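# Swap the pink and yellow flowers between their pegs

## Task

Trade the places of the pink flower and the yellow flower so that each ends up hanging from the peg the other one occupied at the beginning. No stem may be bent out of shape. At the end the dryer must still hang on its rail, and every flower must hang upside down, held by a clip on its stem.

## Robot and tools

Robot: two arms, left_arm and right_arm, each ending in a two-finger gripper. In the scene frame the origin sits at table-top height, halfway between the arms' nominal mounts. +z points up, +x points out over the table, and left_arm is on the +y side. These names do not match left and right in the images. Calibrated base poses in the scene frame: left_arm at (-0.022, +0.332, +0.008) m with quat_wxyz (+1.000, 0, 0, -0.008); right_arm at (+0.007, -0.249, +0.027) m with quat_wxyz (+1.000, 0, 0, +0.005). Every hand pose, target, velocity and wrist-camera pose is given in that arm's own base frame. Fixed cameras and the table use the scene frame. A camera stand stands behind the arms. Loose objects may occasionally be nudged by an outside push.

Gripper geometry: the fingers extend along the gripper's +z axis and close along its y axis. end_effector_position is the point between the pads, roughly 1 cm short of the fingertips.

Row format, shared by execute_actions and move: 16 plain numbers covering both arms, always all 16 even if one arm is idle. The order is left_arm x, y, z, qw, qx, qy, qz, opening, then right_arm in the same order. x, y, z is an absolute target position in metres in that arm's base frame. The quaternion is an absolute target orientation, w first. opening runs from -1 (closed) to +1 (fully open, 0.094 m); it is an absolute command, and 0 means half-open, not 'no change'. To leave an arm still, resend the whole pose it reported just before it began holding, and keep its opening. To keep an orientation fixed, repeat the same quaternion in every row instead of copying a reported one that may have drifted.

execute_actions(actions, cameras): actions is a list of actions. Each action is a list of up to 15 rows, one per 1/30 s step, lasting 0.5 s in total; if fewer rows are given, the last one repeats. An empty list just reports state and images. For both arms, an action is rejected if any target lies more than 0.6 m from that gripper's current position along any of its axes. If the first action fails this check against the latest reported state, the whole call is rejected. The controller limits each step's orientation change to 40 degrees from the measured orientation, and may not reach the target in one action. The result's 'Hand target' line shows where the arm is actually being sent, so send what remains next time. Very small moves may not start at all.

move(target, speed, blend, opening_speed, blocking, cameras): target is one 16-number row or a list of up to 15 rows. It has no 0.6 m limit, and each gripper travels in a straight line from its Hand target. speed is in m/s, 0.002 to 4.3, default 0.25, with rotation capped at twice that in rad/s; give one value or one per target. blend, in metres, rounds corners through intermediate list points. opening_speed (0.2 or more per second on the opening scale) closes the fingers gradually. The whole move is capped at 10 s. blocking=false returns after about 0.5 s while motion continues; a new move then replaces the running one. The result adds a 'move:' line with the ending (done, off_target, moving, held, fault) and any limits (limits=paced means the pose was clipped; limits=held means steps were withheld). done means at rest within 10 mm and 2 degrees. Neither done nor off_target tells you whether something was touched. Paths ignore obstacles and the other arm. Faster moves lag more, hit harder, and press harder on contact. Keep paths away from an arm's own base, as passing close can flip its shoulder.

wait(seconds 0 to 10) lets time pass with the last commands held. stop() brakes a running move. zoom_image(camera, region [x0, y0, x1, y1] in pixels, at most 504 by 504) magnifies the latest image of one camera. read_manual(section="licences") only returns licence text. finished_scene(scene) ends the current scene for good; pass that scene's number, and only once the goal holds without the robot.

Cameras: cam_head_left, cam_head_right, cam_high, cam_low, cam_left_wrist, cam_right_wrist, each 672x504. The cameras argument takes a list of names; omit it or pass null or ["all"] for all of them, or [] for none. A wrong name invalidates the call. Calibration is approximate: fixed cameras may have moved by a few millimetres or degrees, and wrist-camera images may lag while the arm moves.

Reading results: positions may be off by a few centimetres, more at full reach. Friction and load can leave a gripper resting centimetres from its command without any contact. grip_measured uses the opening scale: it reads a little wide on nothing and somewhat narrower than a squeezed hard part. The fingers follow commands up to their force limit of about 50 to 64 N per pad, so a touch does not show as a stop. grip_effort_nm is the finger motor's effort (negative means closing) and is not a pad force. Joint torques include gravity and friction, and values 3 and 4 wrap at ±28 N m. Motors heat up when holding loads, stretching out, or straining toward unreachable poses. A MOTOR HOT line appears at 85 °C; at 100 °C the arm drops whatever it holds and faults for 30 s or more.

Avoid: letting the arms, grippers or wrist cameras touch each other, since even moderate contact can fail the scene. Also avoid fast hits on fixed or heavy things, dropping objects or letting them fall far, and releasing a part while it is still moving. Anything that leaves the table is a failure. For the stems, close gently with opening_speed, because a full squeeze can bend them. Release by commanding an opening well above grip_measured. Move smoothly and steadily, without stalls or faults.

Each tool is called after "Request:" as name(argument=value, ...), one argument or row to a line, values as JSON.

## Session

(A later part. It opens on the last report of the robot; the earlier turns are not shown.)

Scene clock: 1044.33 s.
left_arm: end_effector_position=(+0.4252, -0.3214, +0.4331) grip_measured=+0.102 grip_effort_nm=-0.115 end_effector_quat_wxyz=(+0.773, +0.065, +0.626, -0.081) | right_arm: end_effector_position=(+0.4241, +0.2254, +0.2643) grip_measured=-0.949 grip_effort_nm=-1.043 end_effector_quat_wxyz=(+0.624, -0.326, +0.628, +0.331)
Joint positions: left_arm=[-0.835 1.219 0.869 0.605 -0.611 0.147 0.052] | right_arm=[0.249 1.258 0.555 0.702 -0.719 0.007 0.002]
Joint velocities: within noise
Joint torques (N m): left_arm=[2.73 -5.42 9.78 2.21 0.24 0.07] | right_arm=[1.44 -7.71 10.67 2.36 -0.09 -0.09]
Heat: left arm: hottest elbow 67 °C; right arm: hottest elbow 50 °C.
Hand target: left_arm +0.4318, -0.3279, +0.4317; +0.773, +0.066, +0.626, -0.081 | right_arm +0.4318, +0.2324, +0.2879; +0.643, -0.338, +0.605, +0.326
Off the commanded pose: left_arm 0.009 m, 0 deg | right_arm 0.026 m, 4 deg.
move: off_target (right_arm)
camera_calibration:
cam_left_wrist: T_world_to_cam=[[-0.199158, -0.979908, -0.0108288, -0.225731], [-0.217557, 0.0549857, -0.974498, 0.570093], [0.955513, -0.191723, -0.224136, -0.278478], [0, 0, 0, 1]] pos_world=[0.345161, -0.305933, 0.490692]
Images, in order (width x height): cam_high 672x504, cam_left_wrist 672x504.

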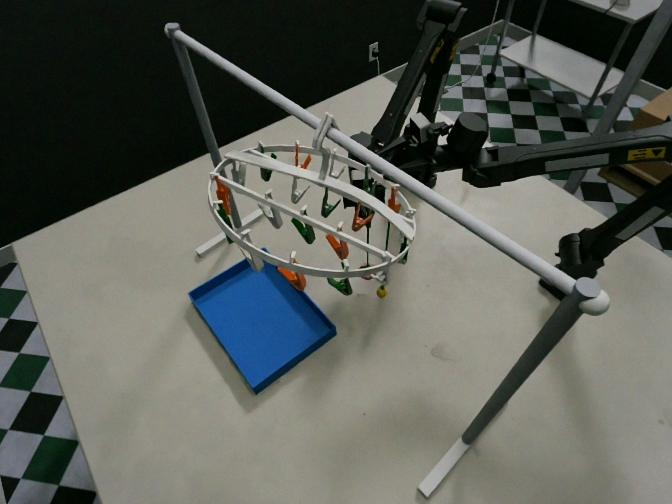

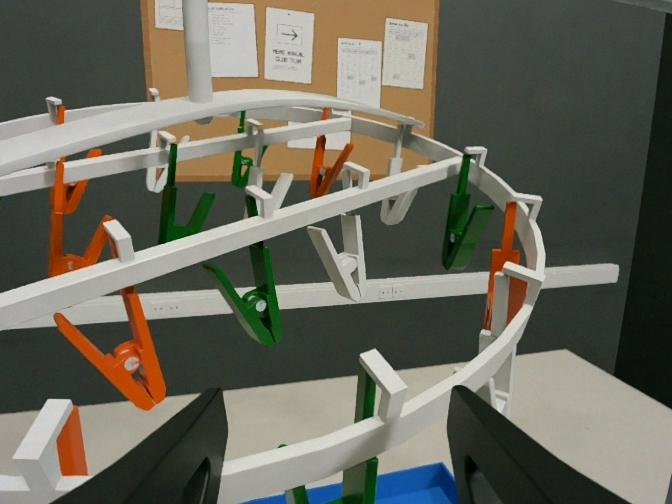

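Request:
move(
  target=[
    [0.432,-0.326,0.418,0.773,0.066,0.626,-0.081,0.1,0.433,0.233,0.288,0.642,-0.338,0.604,0.326,-1],
  ],
  speed=0.05,
  cameras=["cam_left_wrist"],
)

Scene clock: 1050.50 s.
left_arm: end_effector_position=(+0.4255, -0.3224, +0.4342) grip_measured=+0.102 grip_effort_nm=-0.115 end_effector_quat_wxyz=(+0.779, +0.060, +0.619, -0.088) | right_arm: end_effector_position=(+0.4241, +0.2254, +0.2643) grip_measured=-0.949 grip_effort_nm=-1.033 end_effector_quat_wxyz=(+0.624, -0.326, +0.628, +0.331)
Joint positions: left_arm=[-0.835 1.229 0.866 0.645 -0.608 0.147 0.052] | right_arm=[0.249 1.258 0.555 0.702 -0.719 0.007 0.002]
Joint velocities: within noise
Joint torques (N m): left_arm=[2.9 -5.54 7.92 2.15 0.24 0.06] | right_arm=[1.32 -7.59 10.67 2.39 -0.08 -0.09]
Heat: left arm: hottest elbow 67 °C; right arm: hottest elbow 50 °C.
Hand target: left_arm +0.4316, -0.3257, +0.4181; +0.773, +0.066, +0.626, -0.081 | right_arm +0.4318, +0.2324, +0.2879; +0.643, -0.338, +0.605, +0.326
Off the commanded pose: left_arm 0.018 m, 1 deg | right_arm 0.026 m, 4 deg.
move: off_target (left_arm, right_arm)
camera_calibration:
cam_left_wrist: T_world_to_cam=[[-0.202315, -0.979314, 0.00356146, -0.231268], [-0.19996, 0.0377488, -0.979077, 0.560127], [0.958689, -0.198794, -0.203461, -0.291286], [0, 0, 0, 1]] pos_world=[0.344467, -0.305534, 0.489966]
Images, in order (width x height): cam_left_wrist 672x504.

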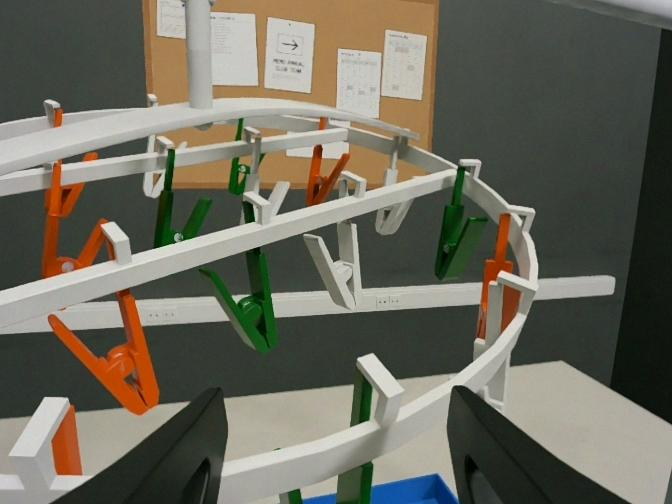

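Request:
move(
  target=[
    [0.405,-0.320,0.445,0.773,0.066,0.626,-0.081,0.1,0.433,0.233,0.288,0.642,-0.338,0.604,0.326,-1],
    [0.395,-0.318,0.425,0.773,0.066,0.626,-0.081,0.1,0.433,0.233,0.288,0.642,-0.338,0.604,0.326,-1],
  ],
  speed=0.05,
  cameras=["cam_left_wrist"],
)

Scene clock: 1055.03 s.
left_arm: end_effector_position=(+0.4011, -0.3180, +0.4133) grip_measured=+0.102 grip_effort_nm=-0.110 end_effector_quat_wxyz=(+0.765, +0.070, +0.636, -0.074) | right_arm: end_effector_position=(+0.4241, +0.2254, +0.2643) grip_measured=-0.949 grip_effort_nm=-1.033 end_effector_quat_wxyz=(+0.624, -0.326, +0.628, +0.331)
Joint positions: left_arm=[-0.879 1.178 0.799 0.61 -0.66 0.156 0.052] | right_arm=[0.249 1.258 0.555 0.702 -0.719 0.007 0.002]
Joint velocities: within noise
Joint torques (N m): left_arm=[1.85 -7.94 8.58 2.62 0.02 0.19] | right_arm=[1.26 -7.88 10.65 2.36 -0.07 -0.09]
Heat: left arm: hottest elbow 65 °C; right arm: hottest elbow 51 °C.
Hand target: left_arm +0.3951, -0.3179, +0.4248; +0.773, +0.066, +0.626, -0.081 | right_arm +0.4318, +0.2324, +0.2879; +0.643, -0.338, +0.605, +0.326
Off the commanded pose: left_arm 0.013 m, 2 deg | right_arm 0.026 m, 4 deg.
move: off_target (left_arm, right_arm)
camera_calibration:
cam_left_wrist: T_world_to_cam=[[-0.195131, -0.980456, -0.0251123, -0.223234], [-0.240228, 0.0726035, -0.967998, 0.557372], [0.950902, -0.182853, -0.2497, -0.243892], [0, 0, 0, 1]] pos_world=[0.322254, -0.303935, 0.473029]
Images, in order (width x height): cam_left_wrist 672x504.

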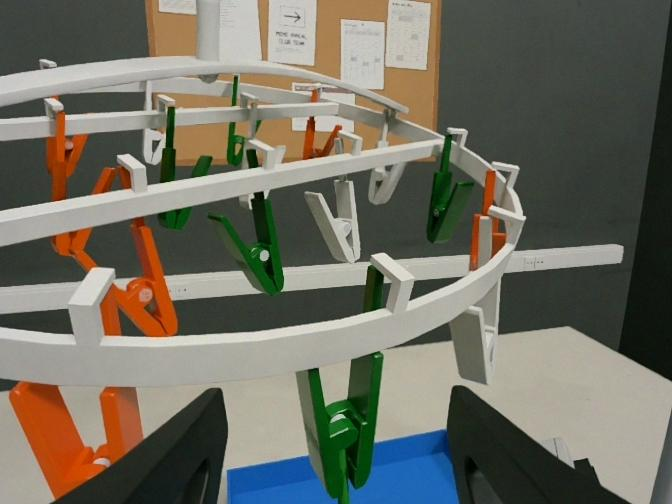

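Request:
move(
  target=[
    [0.420,-0.326,0.440,0.773,0.066,0.626,-0.081,0.1,0.433,0.233,0.288,0.642,-0.338,0.604,0.326,-1],
  ],
  speed=0.05,
  cameras=["cam_left_wrist"],
)

Scene clock: 1057.83 s.
left_arm: end_effector_position=(+0.4093, -0.3213, +0.4156) grip_measured=+0.102 grip_effort_nm=-0.120 end_effector_quat_wxyz=(+0.765, +0.077, +0.635, -0.076) | right_arm: end_effector_position=(+0.4241, +0.2254, +0.2643) grip_measured=-0.949 grip_effort_nm=-1.043 end_effector_quat_wxyz=(+0.624, -0.326, +0.628, +0.331)
Joint positions: left_arm=[-0.863 1.194 0.818 0.601 -0.63 0.156 0.052] | right_arm=[0.249 1.258 0.555 0.702 -0.719 0.007 0.002]
Joint velocities: within noise
Joint torques (N m): left_arm=[3.31 -6.01 12.51 1.42 0.22 0.04] | right_arm=[1.38 -7.82 10.65 2.37 -0.08 -0.09]
Heat: left arm: hottest elbow 65 °C; right arm: hottest elbow 51 °C.
Hand target: left_arm +0.4186, -0.3249, +0.4396; +0.773, +0.066, +0.626, -0.081 | right_arm +0.4318, +0.2324, +0.2879; +0.643, -0.338, +0.605, +0.326
Off the commanded pose: left_arm 0.027 m, 2 deg | right_arm 0.026 m, 4 deg.
move: off_target (left_arm, right_arm)
camera_calibration:
cam_left_wrist: T_world_to_cam=[[-0.207348, -0.977683, -0.033811, -0.215255], [-0.23735, 0.0838069, -0.967802, 0.56408], [0.949037, -0.192647, -0.249431, -0.254254], [0, 0, 0, 1]] pos_world=[0.330549, -0.306706, 0.475221]
Images, in order (width x height): cam_left_wrist 672x504.

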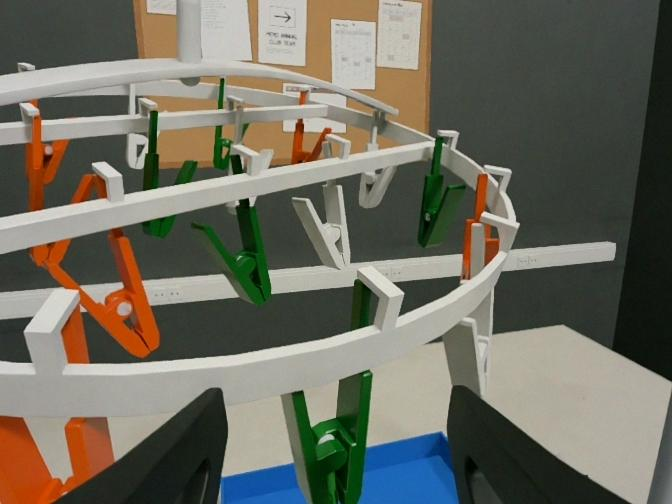

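Request:
move(
  target=[
    [0.432,-0.327,0.446,0.773,0.066,0.626,-0.081,0.1,0.433,0.233,0.288,0.642,-0.338,0.604,0.326,-1],
  ],
  speed=0.05,
  cameras=["cam_left_wrist"],
)

Scene clock: 1060.67 s.
left_arm: end_effector_position=(+0.4198, -0.3234, +0.4175) grip_measured=+0.102 grip_effort_nm=-0.115 end_effector_quat_wxyz=(+0.763, +0.082, +0.637, -0.073) | right_arm: end_effector_position=(+0.4241, +0.2254, +0.2643) grip_measured=-0.949 grip_effort_nm=-1.028 end_effector_quat_wxyz=(+0.624, -0.326, +0.628, +0.331)
Joint positions: left_arm=[-0.845 1.211 0.844 0.582 -0.61 0.156 0.052] | right_arm=[0.249 1.258 0.555 0.702 -0.719 0.007 0.002]
Joint velocities: within noise
Joint torques (N m): left_arm=[3.43 -6.36 13 1.57 0.24 -0.03] | right_arm=[1.44 -7.65 10.7 2.37 -0.08 -0.08]
Heat: left arm: hottest elbow 65 °C; right arm: hottest elbow 51 °C.
Hand target: left_arm +0.4302, -0.3256, +0.4454; +0.773, +0.066, +0.626, -0.081 | right_arm +0.4318, +0.2324, +0.2879; +0.643, -0.338, +0.605, +0.326
Off the commanded pose: left_arm 0.031 m, 3 deg | right_arm 0.026 m, 4 deg.
move: off_target (left_arm, right_arm)
camera_calibration:
cam_left_wrist: T_world_to_cam=[[-0.208853, -0.976948, -0.0442044, -0.209862], [-0.24122, 0.0952675, -0.965783, 0.573096], [0.947731, -0.191043, -0.255556, -0.260553], [0, 0, 0, 1]] pos_world=[0.341346, -0.309399, 0.477624]
Images, in order (width x height): cam_left_wrist 672x504.

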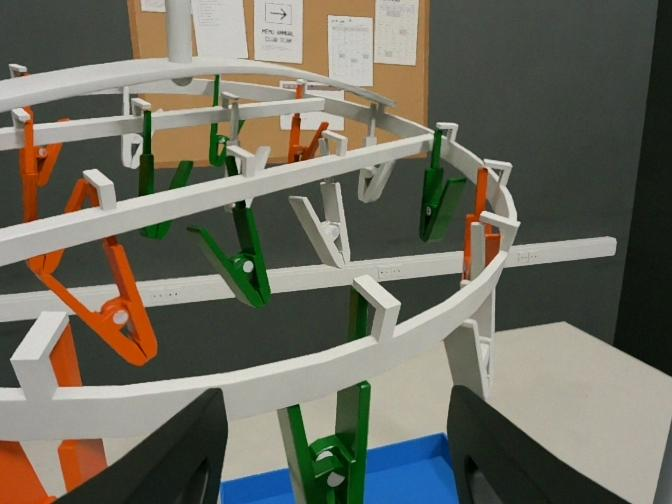

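Request:
move(
  target=[
    [0.445,-0.330,0.449,0.773,0.066,0.626,-0.081,0.1,0.433,0.233,0.288,0.642,-0.338,0.604,0.326,-1],
  ],
  speed=0.05,
  cameras=["cam_left_wrist","cam_right_wrist"],
)

Scene clock: 1063.83 s.
left_arm: end_effector_position=(+0.4310, -0.3270, +0.4200) grip_measured=+0.102 grip_effort_nm=-0.115 end_effector_quat_wxyz=(+0.763, +0.084, +0.637, -0.073) | right_arm: end_effector_position=(+0.4241, +0.2254, +0.2643) grip_measured=-0.949 grip_effort_nm=-1.033 end_effector_quat_wxyz=(+0.624, -0.326, +0.628, +0.331)
Joint positions: left_arm=[-0.829 1.236 0.872 0.575 -0.592 0.154 0.052] | right_arm=[0.249 1.258 0.555 0.702 -0.719 0.007 0.002]
Joint velocities: within noise
Joint torques (N m): left_arm=[3.66 -6.53 13.16 1.57 0.23 -0.07] | right_arm=[1.2 -7.71 10.66 2.39 -0.09 -0.1]
Heat: left arm: hottest elbow 65 °C; right arm: hottest elbow 51 °C.
Hand target: left_arm +0.4430, -0.3286, +0.4484; +0.773, +0.066, +0.626, -0.081 | right_arm +0.4318, +0.2324, +0.2879; +0.643, -0.338, +0.605, +0.326
Off the commanded pose: left_arm 0.032 m, 3 deg | right_arm 0.026 m, 4 deg.
move: off_target (left_arm, right_arm)
camera_calibration:
cam_left_wrist: T_world_to_cam=[[-0.210828, -0.976398, -0.0468985, -0.208834], [-0.241373, 0.0984896, -0.965422, 0.579573], [0.947254, -0.192218, -0.25644, -0.271078], [0, 0, 0, 1]] pos_world=[0.352645, -0.313093, 0.480223]
cam_right_wrist: T_world_to_cam=[[0.826642, -0.562728, 0.000436949, -0.224944], [-0.234023, -0.344484, -0.909155, 0.457487], [0.511758, 0.751444, -0.416457, -0.187511], [0, 0, 0, 1]] pos_world=[0.388971, 0.171918, 0.337935]
Images, in order (width x height): cam_left_wrist 672x504, cam_right_wrist 672x504.

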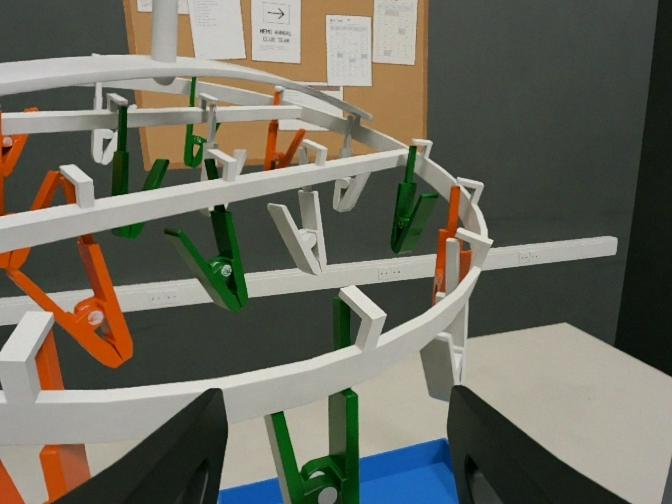

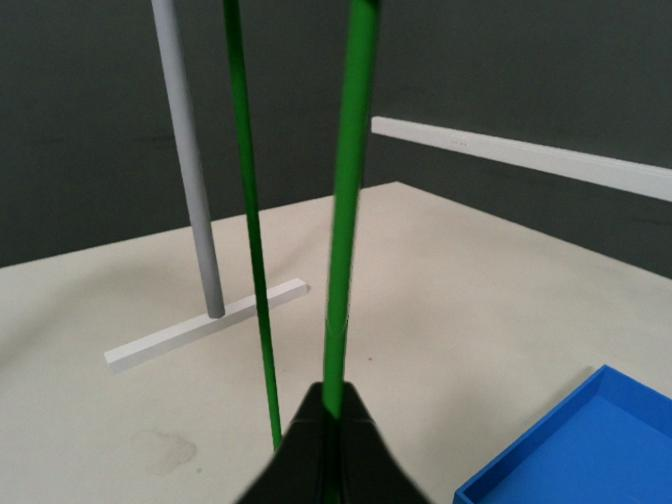

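Request:
move(
  target=[
    [0.425,-0.322,0.440,0.773,0.066,0.626,-0.081,-0.15,0.433,0.233,0.288,0.642,-0.338,0.604,0.326,-1],
  ],
  speed=0.05,
  cameras=["cam_left_wrist","cam_right_wrist"],
)

Scene clock: 1073.43 s.
left_arm: end_effector_position=(+0.4304, -0.3232, +0.4229) grip_measured=-0.148 grip_effort_nm=-0.115 end_effector_quat_wxyz=(+0.764, +0.076, +0.637, -0.070) | right_arm: end_effector_position=(+0.4241, +0.2254, +0.2643) grip_measured=-0.949 grip_effort_nm=-1.038 end_effector_quat_wxyz=(+0.624, -0.326, +0.628, +0.331)
Joint positions: left_arm=[-0.829 1.23 0.872 0.574 -0.607 0.153 0.04] | right_arm=[0.249 1.258 0.555 0.702 -0.718 0.007 0.002]
Joint velocities: within noise
Joint torques (N m): left_arm=[2.08 -8.94 9.21 2.4 -0.01 0.01] | right_arm=[1.49 -7.71 10.67 2.41 -0.09 -0.1]
Heat: left arm: hottest elbow 65 °C; right arm: hottest elbow 52 °C.
Hand target: left_arm +0.4250, -0.3218, +0.4397; +0.773, +0.066, +0.626, -0.081 | right_arm +0.4318, +0.2324, +0.2879; +0.643, -0.338, +0.605, +0.326
Off the commanded pose: left_arm 0.018 m, 2 deg | right_arm 0.026 m, 4 deg.
move: off_target (left_arm, right_arm)
camera_calibration:
cam_left_wrist: T_world_to_cam=[[-0.196635, -0.97966, -0.0400188, -0.215148], [-0.241114, 0.0878775, -0.96651, 0.578774], [0.950368, -0.180401, -0.25349, -0.267695], [0, 0, 0, 1]] pos_world=[0.351653, -0.309926, 0.482923]
cam_right_wrist: T_world_to_cam=[[0.826425, -0.563047, 0.000461353, -0.224813], [-0.234136, -0.344404, -0.909157, 0.457517], [0.512057, 0.751242, -0.416454, -0.187593], [0, 0, 0, 1]] pos_world=[0.388971, 0.171918, 0.337935]
Images, in order (width x height): cam_left_wrist 672x504, cam_right_wrist 672x504.

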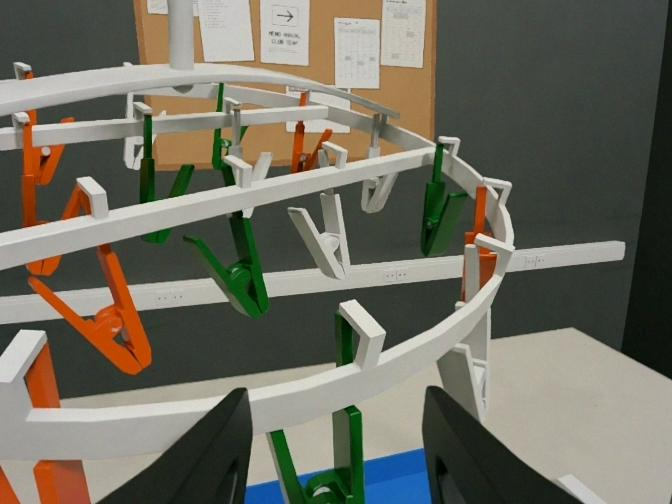

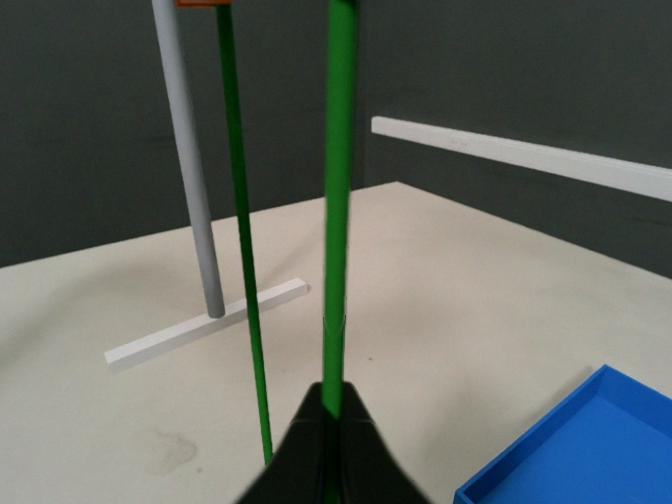

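Request:
move(
  target=[
    [0.425,-0.311,0.443,0.773,0.066,0.626,-0.081,-0.15,0.433,0.233,0.288,0.642,-0.338,0.604,0.326,-1],
  ],
  speed=0.05,
  cameras=["cam_left_wrist","cam_right_wrist"],
)

Scene clock: 1076.60 s.
left_arm: end_effector_position=(+0.4245, -0.3179, +0.4380) grip_measured=-0.149 grip_effort_nm=-0.110 end_effector_quat_wxyz=(+0.771, +0.073, +0.628, -0.079) | right_arm: end_effector_position=(+0.4240, +0.2255, +0.2643) grip_measured=-0.949 grip_effort_nm=-1.023 end_effector_quat_wxyz=(+0.624, -0.327, +0.628, +0.331)
Joint positions: left_arm=[-0.827 1.2 0.872 0.574 -0.595 0.153 0.04] | right_arm=[0.249 1.258 0.555 0.702 -0.719 0.007 0.002]
Joint velocities: within noise
Joint torques (N m): left_arm=[3.25 -8.35 8.5 1.66 0.2 -0.05] | right_arm=[1.44 -7.71 10.66 2.43 -0.08 -0.09]
Heat: left arm: hottest elbow 64 °C; right arm: hottest elbow 52 °C.
Hand target: left_arm +0.4250, -0.3111, +0.4428; +0.773, +0.066, +0.626, -0.081 | right_arm +0.4318, +0.2324, +0.2879; +0.643, -0.338, +0.605, +0.326
Off the commanded pose: left_arm 0.009 m, 1 deg | right_arm 0.026 m, 4 deg.
move: off_target (right_arm)
camera_calibration:
cam_left_wrist: T_world_to_cam=[[-0.205711, -0.978289, -0.0251888, -0.21275], [-0.219053, 0.0711172, -0.973118, 0.579584], [0.953781, -0.194663, -0.228926, -0.274132], [0, 0, 0, 1]] pos_world=[0.344657, -0.302713, 0.495889]
cam_right_wrist: T_world_to_cam=[[0.826859, -0.562409, 0.000412527, -0.224992], [-0.233911, -0.344564, -0.909154, 0.457433], [0.511459, 0.751646, -0.41646, -0.187378], [0, 0, 0, 1]] pos_world=[0.388871, 0.171919, 0.337935]
Images, in order (width x height): cam_left_wrist 672x504, cam_right_wrist 672x504.

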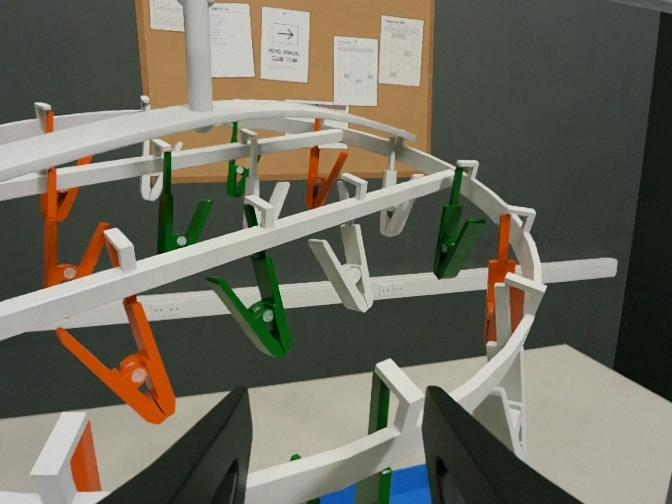

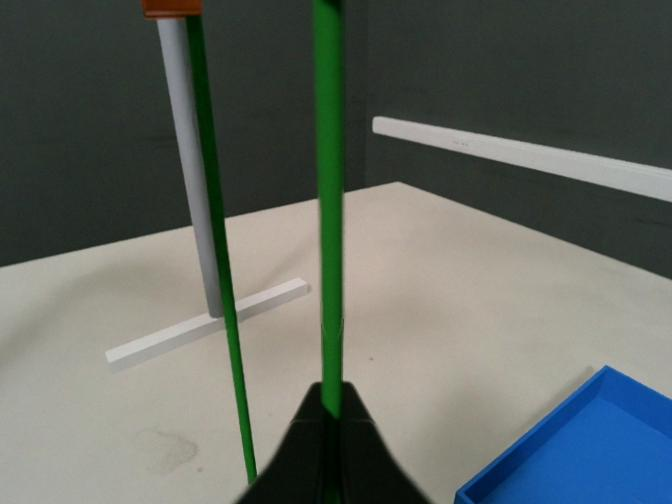

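Request:
move(
  target=[
    [0.428,-0.311,0.412,0.773,0.066,0.626,-0.081,-0.15,0.433,0.233,0.288,0.642,-0.338,0.604,0.326,-1],
  ],
  speed=0.05,
  cameras=["cam_left_wrist","cam_right_wrist"],
)

Scene clock: 1079.67 s.
left_arm: end_effector_position=(+0.4221, -0.3136, +0.4122) grip_measured=-0.149 grip_effort_nm=-0.115 end_effector_quat_wxyz=(+0.770, +0.075, +0.628, -0.079) | right_arm: end_effector_position=(+0.4240, +0.2255, +0.2643) grip_measured=-0.949 grip_effort_nm=-1.033 end_effector_quat_wxyz=(+0.624, -0.327, +0.628, +0.331)
Joint positions: left_arm=[-0.823 1.213 0.812 0.642 -0.589 0.153 0.04] | right_arm=[0.249 1.258 0.555 0.702 -0.719 0.007 0.002]
Joint velocities: within noise
Joint torques (N m): left_arm=[3.49 -6.3 8.55 2.71 0.2 -0.07] | right_arm=[1.08 -7.53 10.7 2.41 -0.09 -0.1]
Heat: left arm: hottest elbow 63 °C; right arm: hottest elbow 52 °C.
Hand target: left_arm +0.4278, -0.3110, +0.4119; +0.773, +0.066, +0.626, -0.081 | right_arm +0.4318, +0.2324, +0.2879; +0.643, -0.338, +0.605, +0.326
Off the commanded pose: left_arm 0.006 m, 1 deg | right_arm 0.026 m, 4 deg.
move: off_target (right_arm)
camera_calibration:
cam_left_wrist: T_world_to_cam=[[-0.207889, -0.977734, -0.0286075, -0.207235], [-0.220938, 0.0754268, -0.972367, 0.55545], [0.952874, -0.195823, -0.231699, -0.27571], [0, 0, 0, 1]] pos_world=[0.342355, -0.298507, 0.470291]
cam_right_wrist: T_world_to_cam=[[0.826859, -0.562409, 0.000412527, -0.224992], [-0.233911, -0.344564, -0.909154, 0.457433], [0.511459, 0.751646, -0.41646, -0.187378], [0, 0, 0, 1]] pos_world=[0.388871, 0.171919, 0.337935]
Images, in order (width x height): cam_left_wrist 672x504, cam_right_wrist 672x504.

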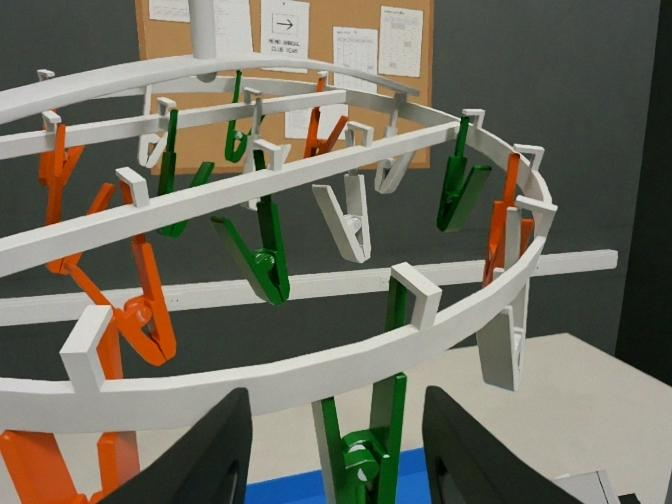

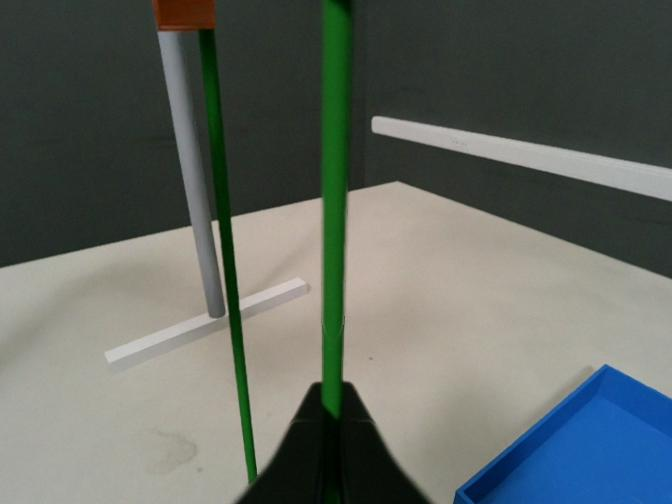

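Request:
move(
  target=[
    [0.440,-0.324,0.440,0.773,0.066,0.626,-0.081,-0.15,0.433,0.233,0.288,0.642,-0.338,0.604,0.326,-1],
  ],
  speed=0.05,
  cameras=["cam_left_wrist","cam_right_wrist"],
)

Scene clock: 1082.90 s.
left_arm: end_effector_position=(+0.4279, -0.3196, +0.4122) grip_measured=-0.149 grip_effort_nm=-0.115 end_effector_quat_wxyz=(+0.763, +0.082, +0.637, -0.073) | right_arm: end_effector_position=(+0.4240, +0.2255, +0.2643) grip_measured=-0.949 grip_effort_nm=-1.043 end_effector_quat_wxyz=(+0.624, -0.327, +0.628, +0.331)
Joint positions: left_arm=[-0.823 1.225 0.84 0.597 -0.589 0.152 0.04] | right_arm=[0.249 1.258 0.555 0.702 -0.719 0.007 0.002]
Joint velocities: within noise
Joint torques (N m): left_arm=[3.37 -6.07 12.83 1.57 0.15 -0.05] | right_arm=[1.38 -7.82 10.66 2.37 -0.08 -0.09]
Heat: left arm: hottest elbow 63 °C; right arm: hottest elbow 52 °C.
Hand target: left_arm +0.4382, -0.3226, +0.4394; +0.773, +0.066, +0.626, -0.081 | right_arm +0.4318, +0.2324, +0.2879; +0.643, -0.338, +0.605, +0.326
Off the commanded pose: left_arm 0.031 m, 3 deg | right_arm 0.026 m, 4 deg.
move: off_target (left_arm, right_arm)
camera_calibration:
cam_left_wrist: T_world_to_cam=[[-0.208358, -0.977, -0.0453609, -0.204556], [-0.240637, 0.0961616, -0.96584, 0.569562], [0.947988, -0.190325, -0.255138, -0.268896], [0, 0, 0, 1]] pos_world=[0.349347, -0.305799, 0.472222]
cam_right_wrist: T_world_to_cam=[[0.826859, -0.562409, 0.000412527, -0.224992], [-0.233911, -0.344564, -0.909154, 0.457433], [0.511459, 0.751646, -0.41646, -0.187378], [0, 0, 0, 1]] pos_world=[0.388871, 0.171919, 0.337935]
Images, in order (width x height): cam_left_wrist 672x504, cam_right_wrist 672x504.

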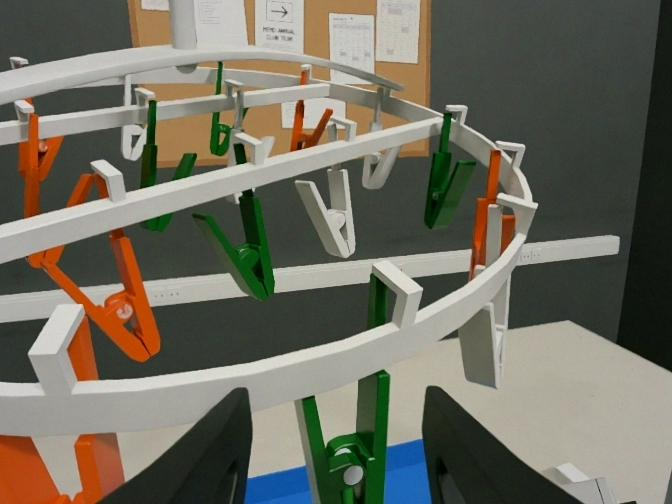

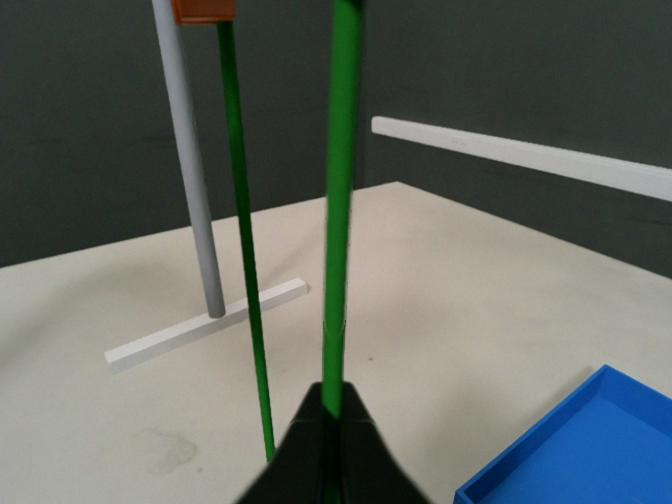

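Request:
move(
  target=[
    [0.440,-0.324,0.443,0.773,0.066,0.626,-0.081,-0.85,0.433,0.233,0.288,0.642,-0.338,0.604,0.326,-1],
  ],
  speed=0.05,
  opening_speed=0.8,
  cameras=["cam_left_wrist","cam_right_wrist"],
)

Scene clock: 1086.97 s.
left_arm: end_effector_position=(+0.4290, -0.3208, +0.4166) grip_measured=-0.848 grip_effort_nm=-0.115 end_effector_quat_wxyz=(+0.764, +0.082, +0.636, -0.073) | right_arm: end_effector_position=(+0.4240, +0.2255, +0.2643) grip_measured=-0.949 grip_effort_nm=-1.033 end_effector_quat_wxyz=(+0.624, -0.327, +0.628, +0.331)
Joint positions: left_arm=[-0.823 1.226 0.851 0.589 -0.589 0.152 0.007] | right_arm=[0.249 1.258 0.555 0.702 -0.719 0.007 0.002]
Joint velocities: within noise
Joint torques (N m): left_arm=[3.37 -6.65 12.63 1.51 0.15 -0.06] | right_arm=[1.32 -7.77 10.69 2.39 -0.07 -0.11]
Heat: left arm: hottest elbow 64 °C; right arm: hottest elbow 53 °C.
Hand target: left_arm +0.4385, -0.3228, +0.4425; +0.773, +0.066, +0.626, -0.081 | right_arm +0.4318, +0.2324, +0.2879; +0.643, -0.338, +0.605, +0.326
Off the commanded pose: left_arm 0.029 m, 3 deg | right_arm 0.026 m, 4 deg.
move: off_target (left_arm, right_arm)
camera_calibration:
cam_left_wrist: T_world_to_cam=[[-0.208307, -0.977081, -0.0438242, -0.205982], [-0.238898, 0.094279, -0.966457, 0.573191], [0.948439, -0.19085, -0.253062, -0.270361], [0, 0, 0, 1]] pos_world=[0.350448, -0.3069, 0.476519]
cam_right_wrist: T_world_to_cam=[[0.826859, -0.562409, 0.000412527, -0.224992], [-0.233911, -0.344564, -0.909154, 0.457433], [0.511459, 0.751646, -0.41646, -0.187378], [0, 0, 0, 1]] pos_world=[0.388871, 0.171919, 0.337935]
Images, in order (width x height): cam_left_wrist 672x504, cam_right_wrist 672x504.

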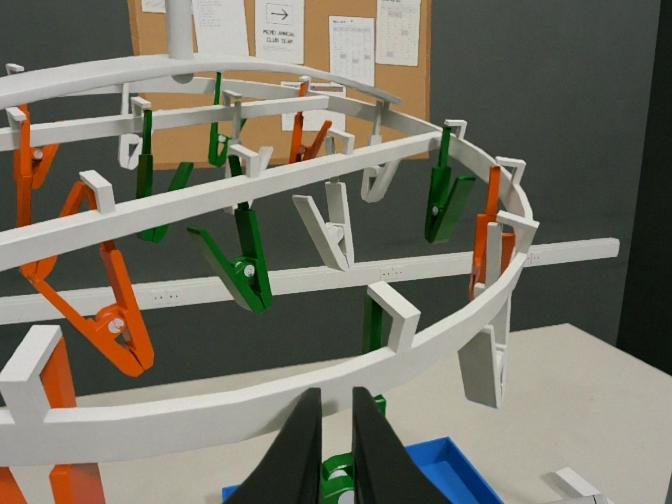

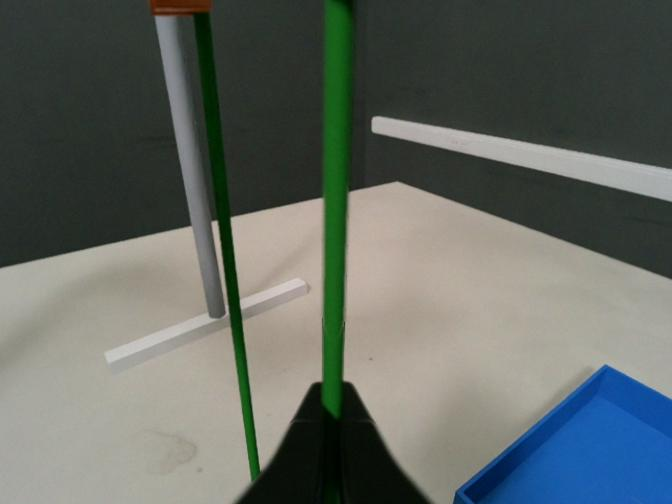

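Request:
move(
  target=[
    [0.440,-0.321,0.443,0.773,0.066,0.626,-0.081,-0.25,0.433,0.233,0.288,0.642,-0.338,0.604,0.326,-1],
    [0.458,-0.325,0.448,0.773,0.066,0.626,-0.081,-0.25,0.433,0.233,0.288,0.642,-0.338,0.604,0.326,-1],
  ],
  speed=0.05,
  cameras=["cam_left_wrist","cam_right_wrist"],
)

Scene clock: 1091.33 s.
left_arm: end_effector_position=(+0.4411, -0.3252, +0.4164) grip_measured=-0.252 grip_effort_nm=0.056 end_effector_quat_wxyz=(+0.761, +0.088, +0.639, -0.076) | right_arm: end_effector_position=(+0.4241, +0.2256, +0.2643) grip_measured=-0.949 grip_effort_nm=-1.033 end_effector_quat_wxyz=(+0.624, -0.326, +0.628, +0.331)
Joint positions: left_arm=[-0.804 1.251 0.879 0.573 -0.559 0.145 0.035] | right_arm=[0.249 1.258 0.555 0.702 -0.717 0.007 0.002]
Joint velocities: within noise
Joint torques (N m): left_arm=[4.13 -6.77 13.34 1.62 0.12 -0.04] | right_arm=[1.2 -7.71 10.69 2.4 -0.15 -0.11]
Heat: left arm: hottest elbow 64 °C; right arm: hottest elbow 53 °C.
Hand target: left_arm +0.4555, -0.3233, +0.4473; +0.773, +0.066, +0.626, -0.081 | right_arm +0.4318, +0.2324, +0.2879; +0.643, -0.338, +0.605, +0.326
Off the commanded pose: left_arm 0.036 m, 3 deg | right_arm 0.026 m, 4 deg.
move: off_target (left_arm, right_arm)
camera_calibration:
cam_left_wrist: T_world_to_cam=[[-0.219612, -0.974321, -0.0496866, -0.199347], [-0.244393, 0.104249, -0.964056, 0.580933], [0.94448, -0.199575, -0.261012, -0.280516], [0, 0, 0, 1]] pos_world=[0.363139, -0.310774, 0.476929]
cam_right_wrist: T_world_to_cam=[[0.826202, -0.563374, 0.000463633, -0.224559], [-0.234269, -0.344309, -0.909158, 0.457622], [0.512356, 0.75104, -0.41645, -0.187826], [0, 0, 0, 1]] pos_world=[0.388971, 0.172117, 0.337935]
Images, in order (width x height): cam_left_wrist 672x504, cam_right_wrist 672x504.

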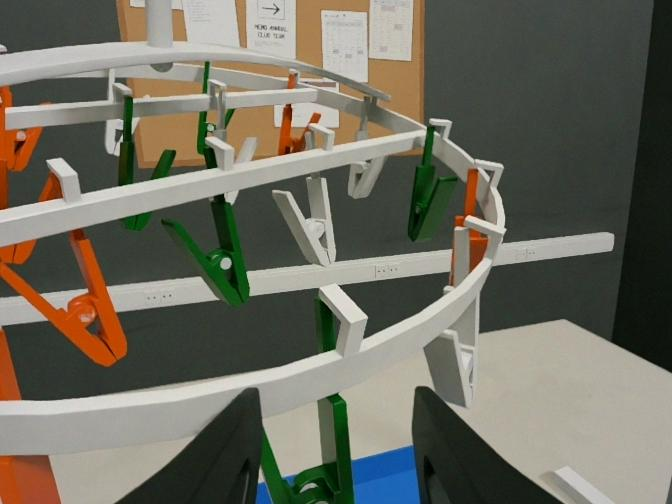

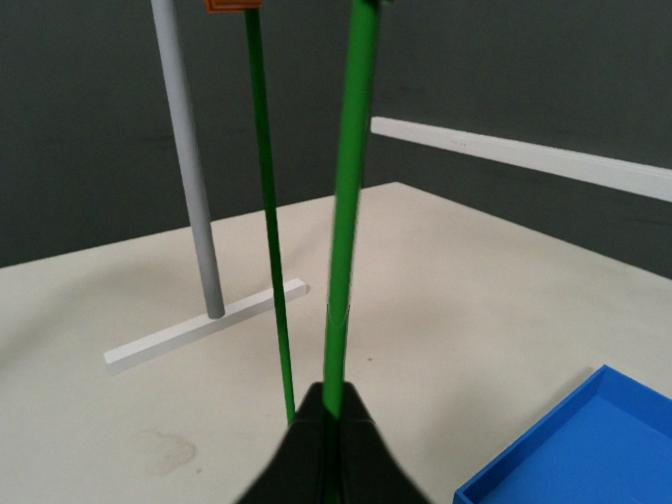

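Request:
move(
  target=[
    [0.458,-0.310,0.448,0.773,0.066,0.626,-0.081,-0.25,0.433,0.233,0.288,0.642,-0.338,0.604,0.326,-1],
  ],
  speed=0.05,
  cameras=["cam_left_wrist","cam_right_wrist"],
)

Scene clock: 1094.33 s.
left_arm: end_effector_position=(+0.4473, -0.3201, +0.4156) grip_measured=-0.252 grip_effort_nm=0.051 end_effector_quat_wxyz=(+0.760, +0.090, +0.639, -0.077) | right_arm: end_effector_position=(+0.4252, +0.2254, +0.2657) grip_measured=-0.949 grip_effort_nm=-1.033 end_effector_quat_wxyz=(+0.626, -0.325, +0.627, +0.330)
Joint positions: left_arm=[-0.782 1.251 0.879 0.567 -0.533 0.139 0.035] | right_arm=[0.249 1.258 0.558 0.702 -0.714 0.007 0.002]
Joint velocities: within noise
Joint torques (N m): left_arm=[4.37 -8.82 11.9 1.52 0.12 -0.05] | right_arm=[1.14 -7.65 10.51 2.4 -0.27 -0.09]
Heat: left arm: hottest elbow 64 °C; right arm: hottest elbow 53 °C.
Hand target: left_arm +0.4561, -0.3091, +0.4475; +0.773, +0.066, +0.626, -0.081 | right_arm +0.4319, +0.2325, +0.2878; +0.643, -0.338, +0.605, +0.326
Off the commanded pose: left_arm 0.036 m, 3 deg | right_arm 0.025 m, 4 deg.
move: off_target (left_arm, right_arm)
camera_calibration:
cam_left_wrist: T_world_to_cam=[[-0.223974, -0.973263, -0.0509398, -0.190289], [-0.245807, 0.10699, -0.963396, 0.582389], [0.943088, -0.203254, -0.263197, -0.285129], [0, 0, 0, 1]] pos_world=[0.369437, -0.305464, 0.476333]
cam_right_wrist: T_world_to_cam=[[0.824491, -0.565871, 0.00216473, -0.22462], [-0.232977, -0.342936, -0.910009, 0.458427], [0.51569, 0.74979, -0.414582, -0.189397], [0, 0, 0, 1]] pos_world=[0.389671, 0.172113, 0.339138]
Images, in order (width x height): cam_left_wrist 672x504, cam_right_wrist 672x504.

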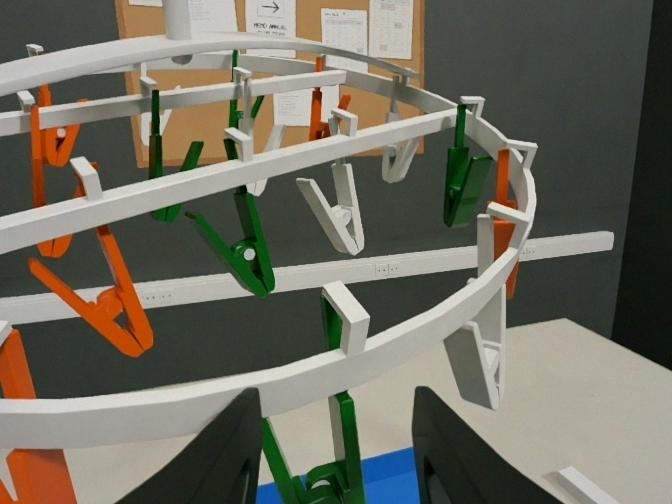

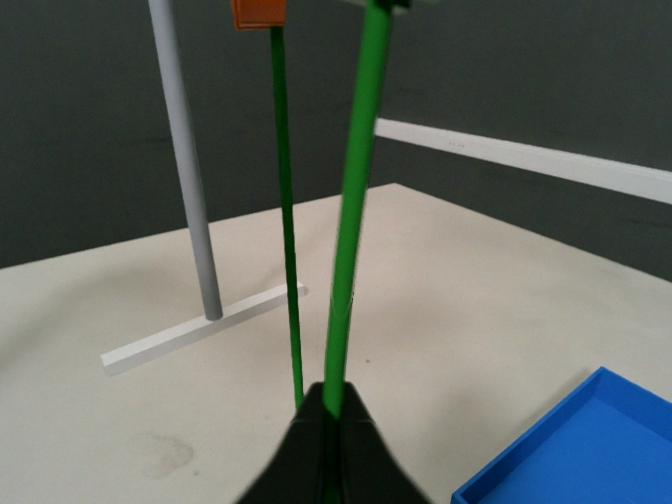

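Request:
move(
  target=[
    [0.415,-0.305,0.440,0.773,0.066,0.626,-0.081,0.0,0.433,0.233,0.288,0.642,-0.338,0.604,0.326,-1],
  ],
  speed=0.06,
  cameras=["cam_left_wrist","cam_right_wrist"],
)

Scene clock: 1106.50 s.
left_arm: end_effector_position=(+0.4202, -0.3046, +0.4329) grip_measured=-0.002 grip_effort_nm=0.051 end_effector_quat_wxyz=(+0.768, +0.066, +0.632, -0.078) | right_arm: end_effector_position=(+0.4258, +0.2267, +0.2693) grip_measured=-0.949 grip_effort_nm=-1.033 end_effector_quat_wxyz=(+0.628, -0.328, +0.623, +0.331)
Joint positions: left_arm=[-0.816 1.169 0.84 0.564 -0.597 0.138 0.047] | right_arm=[0.25 1.258 0.564 0.704 -0.719 0.007 0.002]
Joint velocities: within noise
Joint torques (N m): left_arm=[1.96 -7.77 8.59 2.22 0.02 0.15] | right_arm=[1.2 -7.71 10.11 2.35 -0.07 -0.09]
Heat: left arm: hottest elbow 64 °C; right arm: hottest elbow 50 °C.
Hand target: left_arm +0.4151, -0.3049, +0.4399; +0.773, +0.066, +0.626, -0.081 | right_arm +0.4322, +0.2326, +0.2878; +0.643, -0.338, +0.605, +0.326
Off the commanded pose: left_arm 0.009 m, 1 deg | right_arm 0.021 m, 3 deg.
move: off_target (right_arm)
camera_calibration:
cam_left_wrist: T_world_to_cam=[[-0.195927, -0.980486, -0.0161235, -0.209471], [-0.230604, 0.0620496, -0.971067, 0.573979], [0.953118, -0.18654, -0.238262, -0.261811], [0, 0, 0, 1]] pos_world=[0.340858, -0.289837, 0.491615]
cam_right_wrist: T_world_to_cam=[[0.827662, -0.56117, 0.00800267, -0.228466], [-0.223281, -0.34233, -0.912664, 0.458811], [0.514899, 0.75359, -0.408632, -0.191171], [0, 0, 0, 1]] pos_world=[0.389971, 0.172921, 0.34245]
Images, in order (width x height): cam_left_wrist 672x504, cam_right_wrist 672x504.

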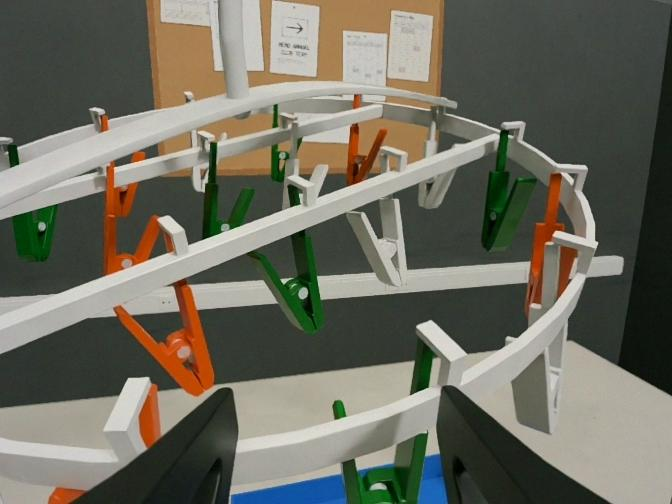

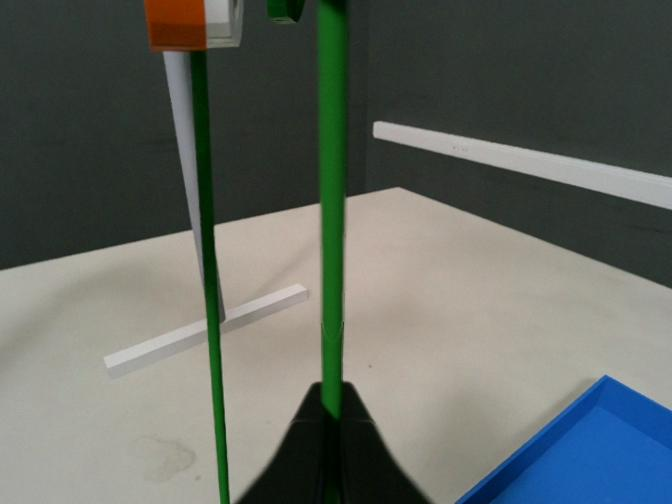

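Request:
move(
  target=[
    [0.400,-0.312,0.415,0.773,0.066,0.626,-0.081,0.0,0.433,0.233,0.288,0.642,-0.338,0.604,0.326,-1],
  ],
  speed=0.06,
  cameras=["cam_left_wrist","cam_high","cam_head_left"],
)

Request:
zoom_image(
  camera="cam_high",
  region=[200, 110, 440, 310],
)

Request:
zoom_image(
  camera="cam_head_left",
  region=[170, 0, 410, 210],
)

Scene clock: 1119.97 s.
left_arm: end_effector_position=(+0.4027, -0.3088, +0.4115) grip_measured=-0.002 grip_effort_nm=0.046 end_effector_quat_wxyz=(+0.769, +0.066, +0.632, -0.079) | right_arm: end_effector_position=(+0.4258, +0.2267, +0.2693) grip_measured=-0.949 grip_effort_nm=-1.033 end_effector_quat_wxyz=(+0.628, -0.328, +0.623, +0.331)
Joint positions: left_arm=[-0.859 1.169 0.778 0.635 -0.639 0.149 0.047] | right_arm=[0.25 1.258 0.564 0.704 -0.72 0.007 0.002]
Joint velocities: within noise
Joint torques (N m): left_arm=[1.85 -6.53 8.5 2.59 0.02 0.19] | right_arm=[1.55 -7.53 10.18 2.29 -0.04 -0.1]
Heat: left arm: hottest elbow 63 °C; right arm: hottest elbow 49 °C.
Hand target: left_arm +0.4000, -0.3119, +0.4150; +0.773, +0.066, +0.626, -0.081 | right_arm +0.4322, +0.2326, +0.2878; +0.643, -0.338, +0.605, +0.326
Off the commanded pose: left_arm 0.005 m, 1 deg | right_arm 0.021 m, 3 deg.
move: off_target (right_arm)
camera_calibration:
cam_left_wrist: T_world_to_cam=[[-0.196028, -0.980497, -0.0141221, -0.21808], [-0.229823, 0.0599388, -0.971385, 0.54859], [0.953286, -0.187173, -0.237091, -0.251791], [0, 0, 0, 1]] pos_world=[0.323358, -0.293837, 0.470115]
Images, in order (width x height): cam_head_left 672x504, cam_high 672x504, cam_left_wrist 672x504.

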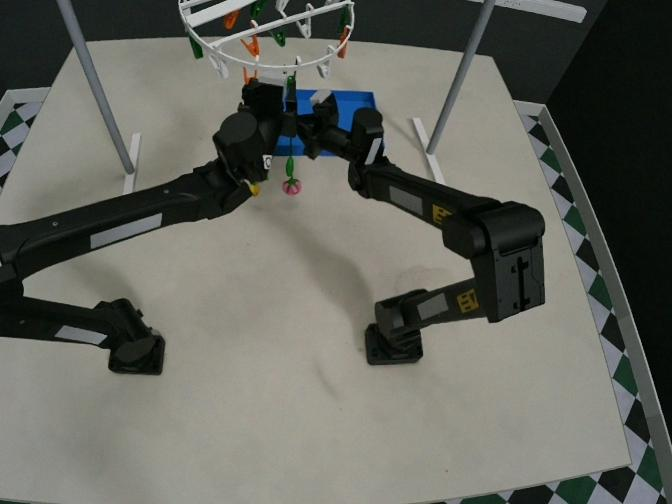

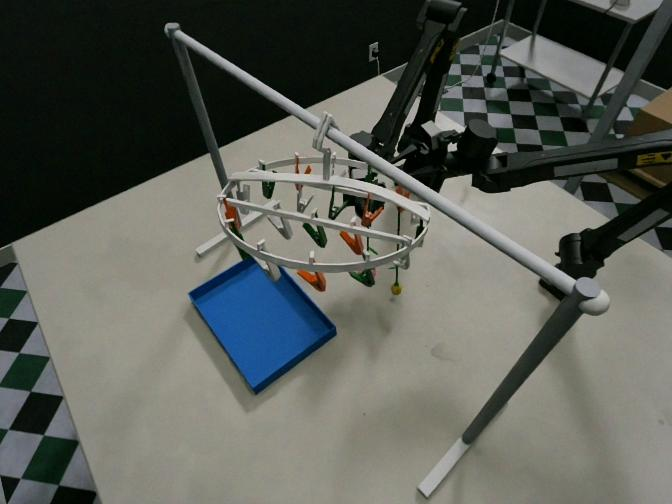

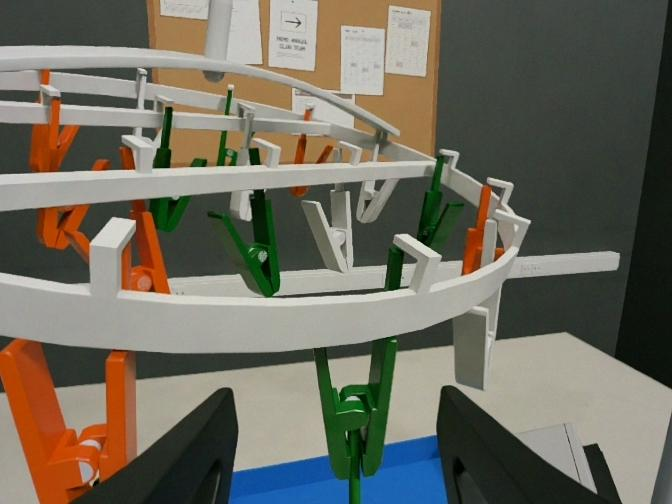

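Scaled by 2.100 from the camera's 672x504 image, which has a finer 960x720 frame.

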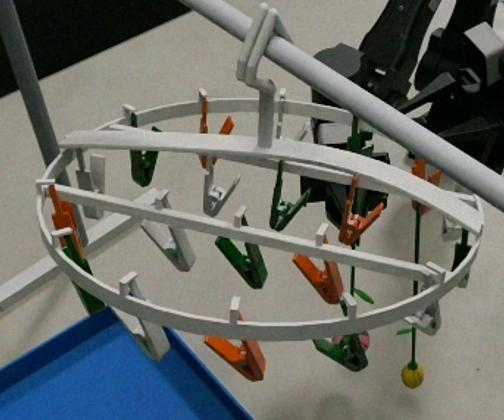

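Scaled by 2.100 from the camera's 672x504 image, which has a finer 960x720 frame.

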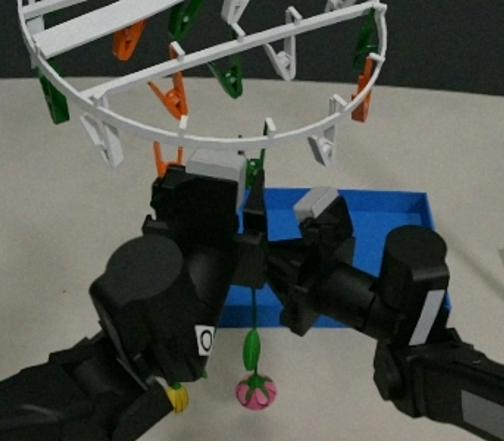

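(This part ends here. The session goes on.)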